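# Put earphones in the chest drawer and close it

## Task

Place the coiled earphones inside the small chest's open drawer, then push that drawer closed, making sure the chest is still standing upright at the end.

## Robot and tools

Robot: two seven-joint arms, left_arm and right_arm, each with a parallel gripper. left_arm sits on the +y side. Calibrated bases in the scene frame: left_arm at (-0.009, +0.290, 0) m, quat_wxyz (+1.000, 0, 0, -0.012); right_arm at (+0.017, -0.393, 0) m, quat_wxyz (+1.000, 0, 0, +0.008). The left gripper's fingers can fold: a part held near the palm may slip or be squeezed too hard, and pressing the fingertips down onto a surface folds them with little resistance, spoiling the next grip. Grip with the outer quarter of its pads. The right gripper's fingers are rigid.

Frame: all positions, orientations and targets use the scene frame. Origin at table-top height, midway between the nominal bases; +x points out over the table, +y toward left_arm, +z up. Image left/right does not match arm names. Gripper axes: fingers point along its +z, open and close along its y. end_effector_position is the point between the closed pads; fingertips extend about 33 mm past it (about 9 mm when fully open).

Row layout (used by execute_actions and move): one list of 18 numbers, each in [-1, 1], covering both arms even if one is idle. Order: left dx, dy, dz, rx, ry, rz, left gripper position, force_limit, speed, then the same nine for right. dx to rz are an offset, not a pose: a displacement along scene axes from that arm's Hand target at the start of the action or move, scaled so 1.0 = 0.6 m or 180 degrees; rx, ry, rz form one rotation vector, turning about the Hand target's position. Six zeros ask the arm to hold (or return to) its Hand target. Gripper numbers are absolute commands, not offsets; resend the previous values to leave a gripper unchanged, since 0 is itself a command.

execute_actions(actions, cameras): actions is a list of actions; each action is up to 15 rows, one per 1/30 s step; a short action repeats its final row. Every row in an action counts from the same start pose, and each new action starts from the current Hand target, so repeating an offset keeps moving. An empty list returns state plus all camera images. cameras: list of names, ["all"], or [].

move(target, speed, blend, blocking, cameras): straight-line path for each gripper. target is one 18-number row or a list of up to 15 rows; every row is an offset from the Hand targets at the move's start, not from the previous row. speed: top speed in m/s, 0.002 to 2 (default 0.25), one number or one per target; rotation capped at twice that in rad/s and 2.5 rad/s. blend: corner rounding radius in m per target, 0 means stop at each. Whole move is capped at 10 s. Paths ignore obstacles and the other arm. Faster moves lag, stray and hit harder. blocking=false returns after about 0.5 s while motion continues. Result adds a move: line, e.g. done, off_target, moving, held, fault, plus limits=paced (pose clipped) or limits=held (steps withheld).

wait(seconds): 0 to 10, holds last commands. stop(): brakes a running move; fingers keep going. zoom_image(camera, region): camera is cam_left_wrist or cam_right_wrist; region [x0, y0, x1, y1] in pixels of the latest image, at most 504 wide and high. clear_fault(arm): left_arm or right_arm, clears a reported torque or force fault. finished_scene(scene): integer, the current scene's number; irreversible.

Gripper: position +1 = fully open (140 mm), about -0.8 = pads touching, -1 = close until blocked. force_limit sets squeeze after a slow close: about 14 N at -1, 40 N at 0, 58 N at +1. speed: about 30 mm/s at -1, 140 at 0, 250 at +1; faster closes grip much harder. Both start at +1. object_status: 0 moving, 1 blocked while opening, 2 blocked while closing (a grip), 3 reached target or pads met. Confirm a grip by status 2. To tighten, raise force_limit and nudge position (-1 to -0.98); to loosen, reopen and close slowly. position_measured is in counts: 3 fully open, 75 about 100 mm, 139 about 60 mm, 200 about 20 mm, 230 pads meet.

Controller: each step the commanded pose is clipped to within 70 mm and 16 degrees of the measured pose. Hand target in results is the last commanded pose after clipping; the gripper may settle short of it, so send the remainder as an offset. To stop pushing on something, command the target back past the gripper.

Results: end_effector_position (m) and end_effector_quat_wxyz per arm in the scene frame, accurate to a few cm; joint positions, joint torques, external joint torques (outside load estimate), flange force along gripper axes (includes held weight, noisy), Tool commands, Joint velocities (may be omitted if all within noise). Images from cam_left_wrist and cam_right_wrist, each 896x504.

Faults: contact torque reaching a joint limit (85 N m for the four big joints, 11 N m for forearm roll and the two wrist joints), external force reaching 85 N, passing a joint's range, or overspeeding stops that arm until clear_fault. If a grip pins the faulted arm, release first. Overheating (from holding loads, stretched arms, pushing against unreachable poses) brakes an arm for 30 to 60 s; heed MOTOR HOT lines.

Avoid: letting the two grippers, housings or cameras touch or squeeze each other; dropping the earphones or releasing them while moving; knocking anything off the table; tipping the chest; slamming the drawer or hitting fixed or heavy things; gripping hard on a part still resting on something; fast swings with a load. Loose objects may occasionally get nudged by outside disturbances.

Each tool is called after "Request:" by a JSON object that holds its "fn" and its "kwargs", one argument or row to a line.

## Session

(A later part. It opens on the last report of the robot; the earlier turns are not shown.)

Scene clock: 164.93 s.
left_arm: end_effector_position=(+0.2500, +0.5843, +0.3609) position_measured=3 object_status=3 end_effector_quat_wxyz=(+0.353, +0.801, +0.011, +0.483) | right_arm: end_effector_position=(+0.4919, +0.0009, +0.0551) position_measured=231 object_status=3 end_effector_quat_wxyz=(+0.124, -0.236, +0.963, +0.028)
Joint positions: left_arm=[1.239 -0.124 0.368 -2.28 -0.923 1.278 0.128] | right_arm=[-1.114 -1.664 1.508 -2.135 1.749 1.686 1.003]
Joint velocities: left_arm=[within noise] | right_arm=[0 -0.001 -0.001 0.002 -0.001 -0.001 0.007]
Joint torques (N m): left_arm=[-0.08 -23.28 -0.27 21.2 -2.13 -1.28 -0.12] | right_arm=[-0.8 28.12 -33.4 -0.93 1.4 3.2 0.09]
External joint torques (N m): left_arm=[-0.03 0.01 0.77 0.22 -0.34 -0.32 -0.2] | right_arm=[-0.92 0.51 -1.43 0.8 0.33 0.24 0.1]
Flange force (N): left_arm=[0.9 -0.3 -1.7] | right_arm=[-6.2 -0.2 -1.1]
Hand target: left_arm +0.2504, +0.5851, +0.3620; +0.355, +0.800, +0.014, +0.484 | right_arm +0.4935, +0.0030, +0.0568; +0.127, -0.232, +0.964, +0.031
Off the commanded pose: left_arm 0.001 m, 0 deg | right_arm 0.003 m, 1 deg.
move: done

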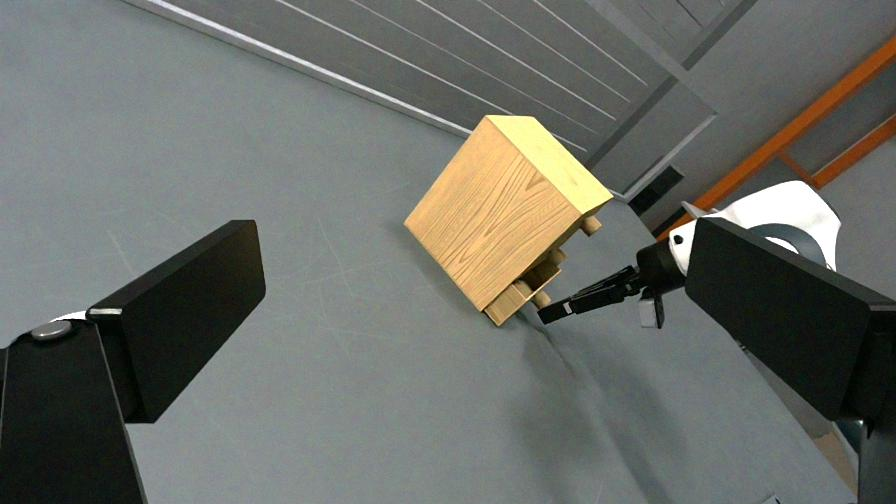

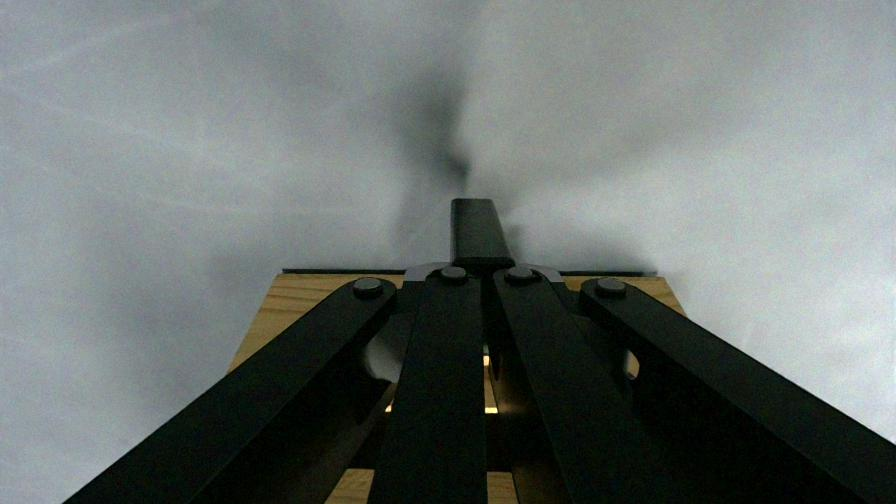

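Request:
{"fn": "move", "kwargs": {
  "target": [0,0,0,0,0,0,1,1,1,0.0418,0.0208,0,0,0,0,-1,-0.9,-0.8],
  "speed": 0.05,
  "cameras": ["all"]
}}

Request:
{"fn": "zoom_image", "kwargs": {
  "camera": "cam_left_wrist",
  "region": [480, 230, 660, 390]
}}

Scene clock: 169.50 s.
left_arm: end_effector_position=(+0.2500, +0.5843, +0.3609) position_measured=3 object_status=3 end_effector_quat_wxyz=(+0.353, +0.801, +0.011, +0.483) | right_arm: end_effector_position=(+0.5169, +0.0135, +0.0549) position_measured=231 object_status=3 end_effector_quat_wxyz=(+0.124, -0.236, +0.963, +0.028)
Joint positions: left_arm=[1.239 -0.124 0.368 -2.28 -0.923 1.278 0.128] | right_arm=[-1.194 -1.663 1.503 -2.038 1.752 1.689 1.02]
Joint velocities: left_arm=[within noise] | right_arm=[0 -0.001 0 0 -0.001 0.001 0.008]
Joint torques (N m): left_arm=[-0.06 -23.25 -0.28 21.25 -2.13 -1.27 -0.14] | right_arm=[-0.31 30.53 -34.01 -2.05 1.35 3.23 0.19]
External joint torques (N m): left_arm=[0.05 0.08 0.83 0.23 -0.33 -0.3 -0.22] | right_arm=[-0.24 0.61 -1.55 -0.04 0.31 0.26 0.2]
Flange force (N): left_arm=[0.9 -0.5 -1.9] | right_arm=[-1.7 0.1 -2.2]
Hand target: left_arm +0.2504, +0.5851, +0.3620; +0.355, +0.800, +0.014, +0.484 | right_arm +0.5186, +0.0155, +0.0568; +0.127, -0.232, +0.964, +0.031
Off the commanded pose: left_arm 0.001 m, 0 deg | right_arm 0.003 m, 1 deg.
move: done

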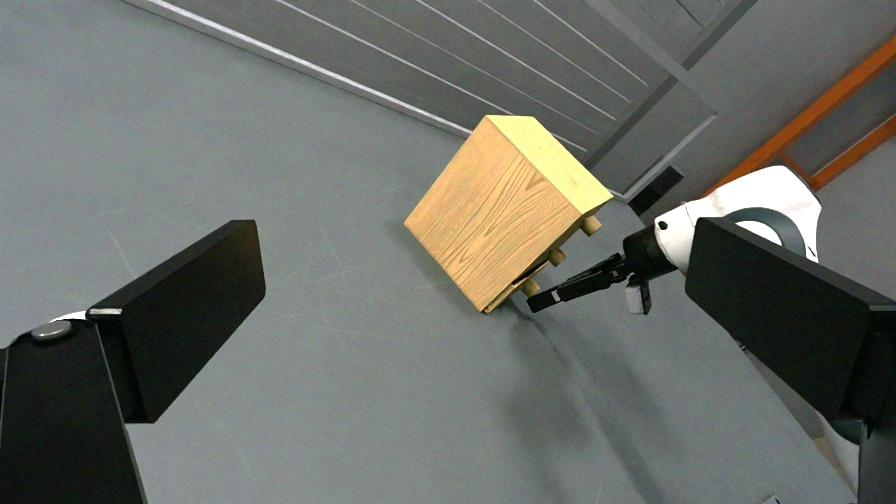

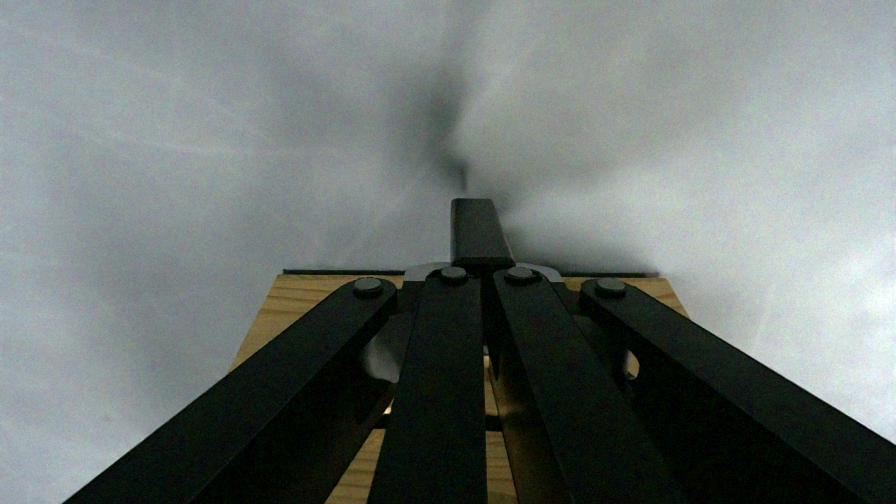

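Scaled by 2.800 from the camera's 896x504 image, which has a finer 1280x720 frame.

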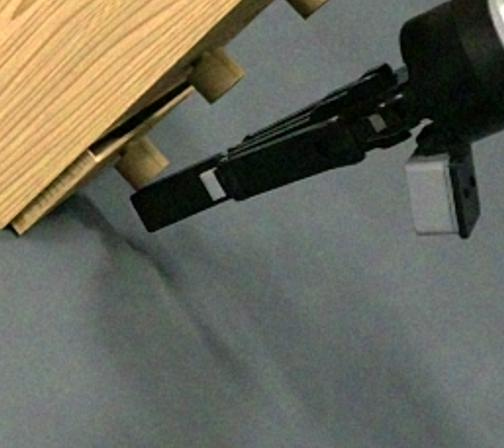

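Almost closed, ~8 mm left.

Request:
{"fn": "move", "kwargs": {
  "target": [0,0,0,0,0,0,1,1,1,0.0112,0.0055,0,0,0,0,-1,-0.9,-0.8],
  "speed": 0.03,
  "cameras": ["all"]
}}

Request:
{"fn": "zoom_image", "kwargs": {
  "camera": "cam_left_wrist",
  "region": [480, 230, 660, 390]
}}

Scene clock: 173.43 s.
left_arm: end_effector_position=(+0.2500, +0.5843, +0.3609) position_measured=3 object_status=3 end_effector_quat_wxyz=(+0.353, +0.801, +0.011, +0.483) | right_arm: end_effector_position=(+0.5236, +0.0169, +0.0550) position_measured=231 object_status=3 end_effector_quat_wxyz=(+0.124, -0.236, +0.963, +0.028)
Joint positions: left_arm=[1.239 -0.124 0.368 -2.28 -0.923 1.278 0.128] | right_arm=[-1.216 -1.663 1.502 -2.012 1.753 1.69 1.026]
Joint torques (N m): left_arm=[-0.06 -23.26 -0.26 21.26 -2.13 -1.27 -0.12] | right_arm=[-0.28 31.13 -34.02 -1.94 1.36 3.24 0.21]
External joint torques (N m): left_arm=[-0.1 0.17 0.7 0.22 -0.33 -0.31 -0.2] | right_arm=[-0.32 0.56 -1.51 0.07 0.32 0.29 0.22]
Flange force (N): left_arm=[1.0 -0.8 -1.8] | right_arm=[-2.2 0.1 -1.9]
Hand target: left_arm +0.2504, +0.5851, +0.3620; +0.355, +0.800, +0.014, +0.484 | right_arm +0.5253, +0.0188, +0.0568; +0.127, -0.232, +0.964, +0.031
Off the commanded pose: left_arm 0.001 m, 0 deg | right_arm 0.003 m, 1 deg.
move: done

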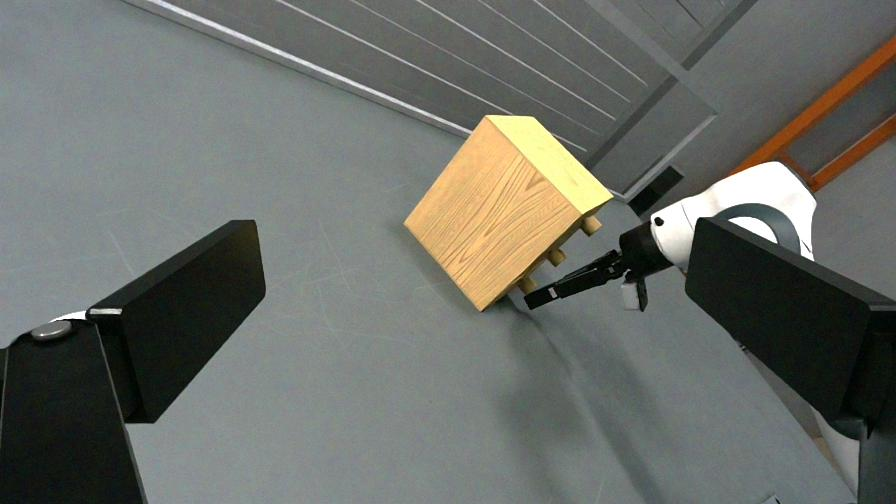

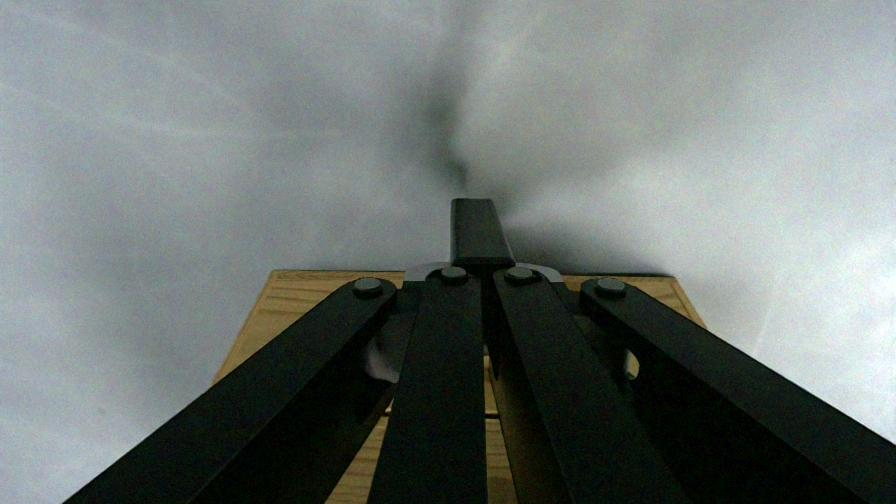

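Scaled by 2.800 from the camera's 896x504 image, which has a finer 1280x720 frame.

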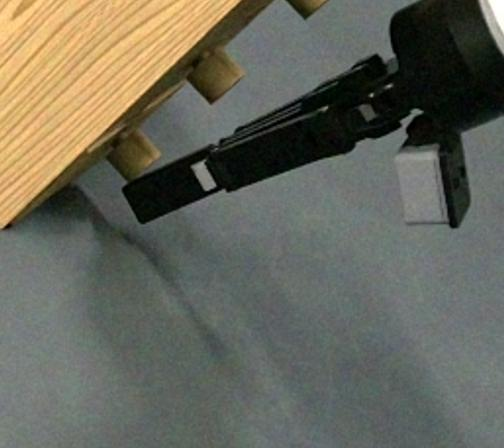

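Request:
{"fn": "move", "kwargs": {
  "target": [0,0,0,0,0,0,1,1,1,0.006,0.003,0,0,0,0,-1,-0.9,-0.8],
  "speed": 0.02,
  "cameras": ["all"]
}}

Request:
{"fn": "zoom_image", "kwargs": {
  "camera": "cam_left_wrist",
  "region": [480, 230, 660, 390]
}}

Scene clock: 177.40 s.
left_arm: end_effector_position=(+0.2500, +0.5843, +0.3609) position_measured=3 object_status=3 end_effector_quat_wxyz=(+0.353, +0.801, +0.011, +0.483) | right_arm: end_effector_position=(+0.5260, +0.0187, +0.0545) position_measured=231 object_status=3 end_effector_quat_wxyz=(+0.123, -0.236, +0.964, +0.028)
Joint positions: left_arm=[1.239 -0.124 0.368 -2.28 -0.923 1.278 0.128] | right_arm=[-1.226 -1.663 1.501 -1.999 1.753 1.688 1.029]
Joint torques (N m): left_arm=[-0.04 -23.25 -0.21 21.22 -2.12 -1.27 -0.16] | right_arm=[-1.28 31.14 -34.49 -1.14 1.84 4.04 0.25]
External joint torques (N m): left_arm=[-0.06 0.18 0.76 0.14 -0.31 -0.31 -0.24] | right_arm=[-1.47 0.17 -1.79 0.82 0.78 1.08 0.26]
Flange force (N): left_arm=[0.8 -0.6 -1.7] | right_arm=[-7.9 -0.3 0.9]
Hand target: left_arm +0.2504, +0.5851, +0.3620; +0.355, +0.800, +0.014, +0.484 | right_arm +0.5289, +0.0206, +0.0568; +0.127, -0.232, +0.964, +0.031
Off the commanded pose: left_arm 0.001 m, 0 deg | right_arm 0.004 m, 1 deg.
move: off_target (right_arm)

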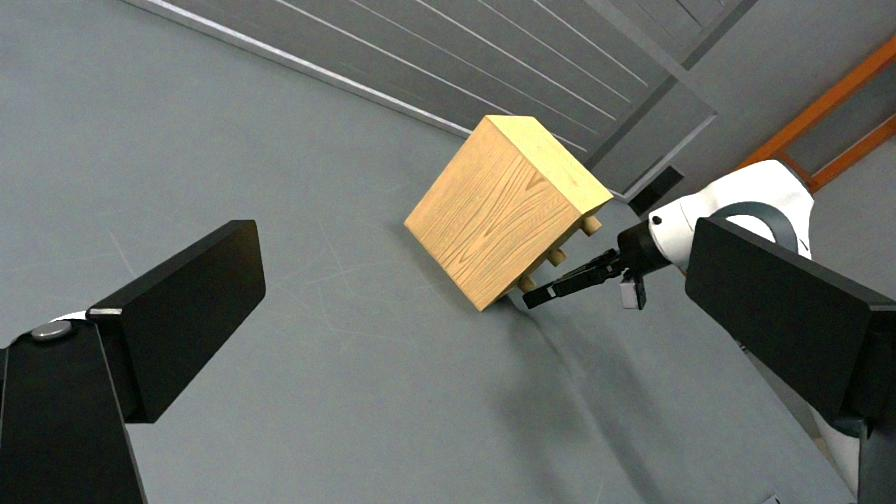

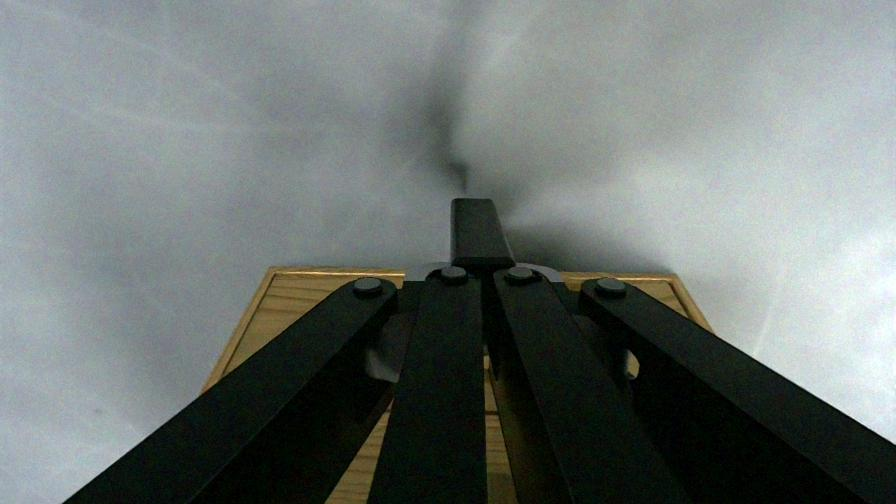

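Scaled by 2.800 from the camera's 896x504 image, which has a finer 1280x720 frame.

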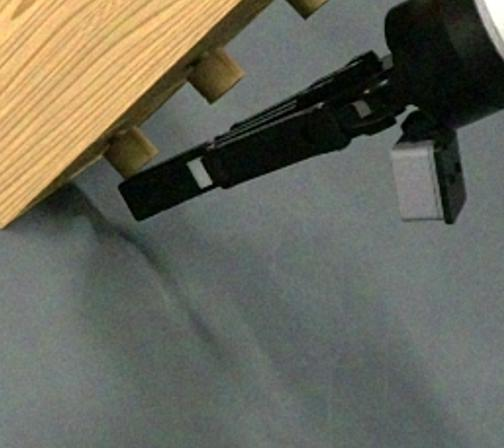

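Request:
{"fn": "move", "kwargs": {
  "target": [
    [0,0,0,0,0,0,1,1,1,-0.12,-0.06,0,0,0,0,-1,-0.9,-0.8],
    [0,0,0,0,0,0,1,1,1,-0.22,-0.14,0.2,0,0,0,-1,-0.9,-0.8]
  ],
  "speed": 0.18,
  "blend": [0.03,0],
  "cameras": ["all"]
}}

Request:
{"fn": "zoom_image", "kwargs": {
  "camera": "cam_left_wrist",
  "region": [480, 230, 660, 390]
}}

Scene clock: 186.23 s.
left_arm: end_effector_position=(+0.2500, +0.5843, +0.3609) position_measured=3 object_status=3 end_effector_quat_wxyz=(+0.353, +0.801, +0.011, +0.483) | right_arm: end_effector_position=(+0.3985, -0.0624, +0.1771) position_measured=231 object_status=3 end_effector_quat_wxyz=(+0.129, -0.228, +0.964, +0.032)
Joint positions: left_arm=[1.239 -0.124 0.368 -2.28 -0.923 1.278 0.128] | right_arm=[-0.859 -1.604 1.221 -2.439 1.478 1.538 0.963]
Joint velocities: left_arm=[within noise] | right_arm=[0.001 0.001 0 0 -0.002 -0.005 -0.004]
Joint torques (N m): left_arm=[-0.03 -23.25 -0.24 21.26 -2.12 -1.26 -0.15] | right_arm=[0.9 21.68 -28.61 3.05 0.93 2.66 -0.32]
External joint torques (N m): left_arm=[-0.11 0.29 0.68 0.15 -0.32 -0.3 -0.23] | right_arm=[0.92 0.83 -1.35 -1.07 -0.21 -0.29 -0.31]
Flange force (N): left_arm=[0.9 -1.0 -1.8] | right_arm=[5.2 -1.0 -4.2]
Hand target: left_arm +0.2504, +0.5851, +0.3620; +0.355, +0.800, +0.014, +0.484 | right_arm +0.3969, -0.0634, +0.1768; +0.127, -0.232, +0.964, +0.031
Off the commanded pose: left_arm 0.001 m, 0 deg | right_arm 0.002 m, 1 deg.
move: done

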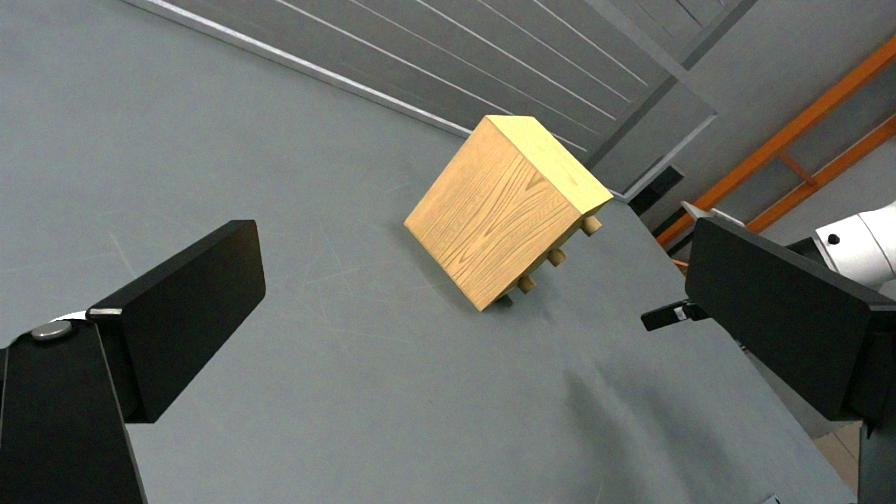

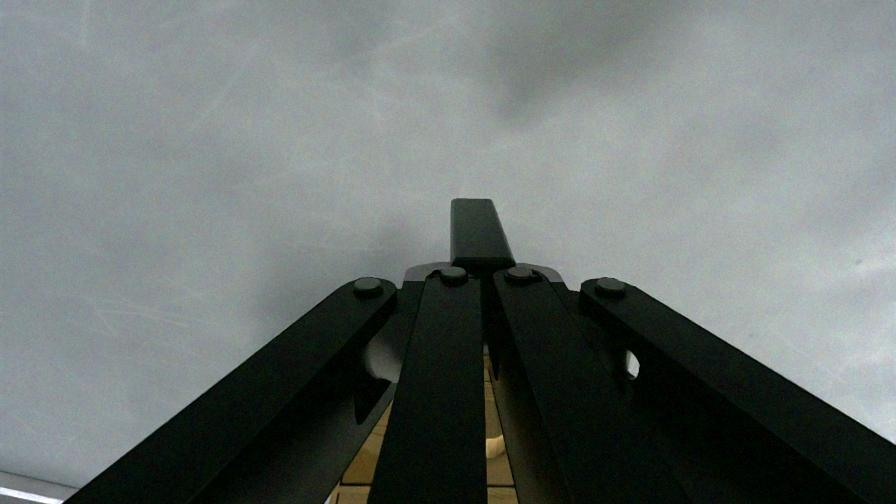

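Scaled by 2.800 from the camera's 896x504 image, which has a finer 1280x720 frame.

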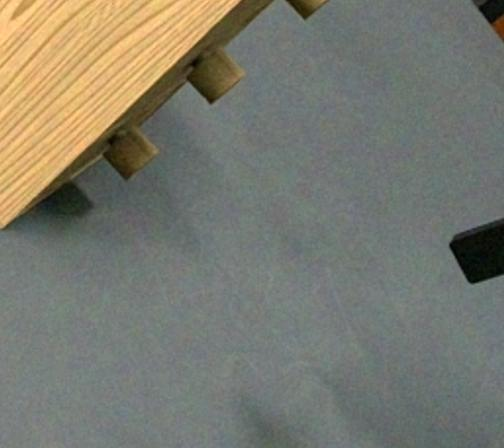

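Closed.

Request:
{"fn": "finished_scene", "kwargs": {
  "scene": 2
}}

The scene is finished: the task was done.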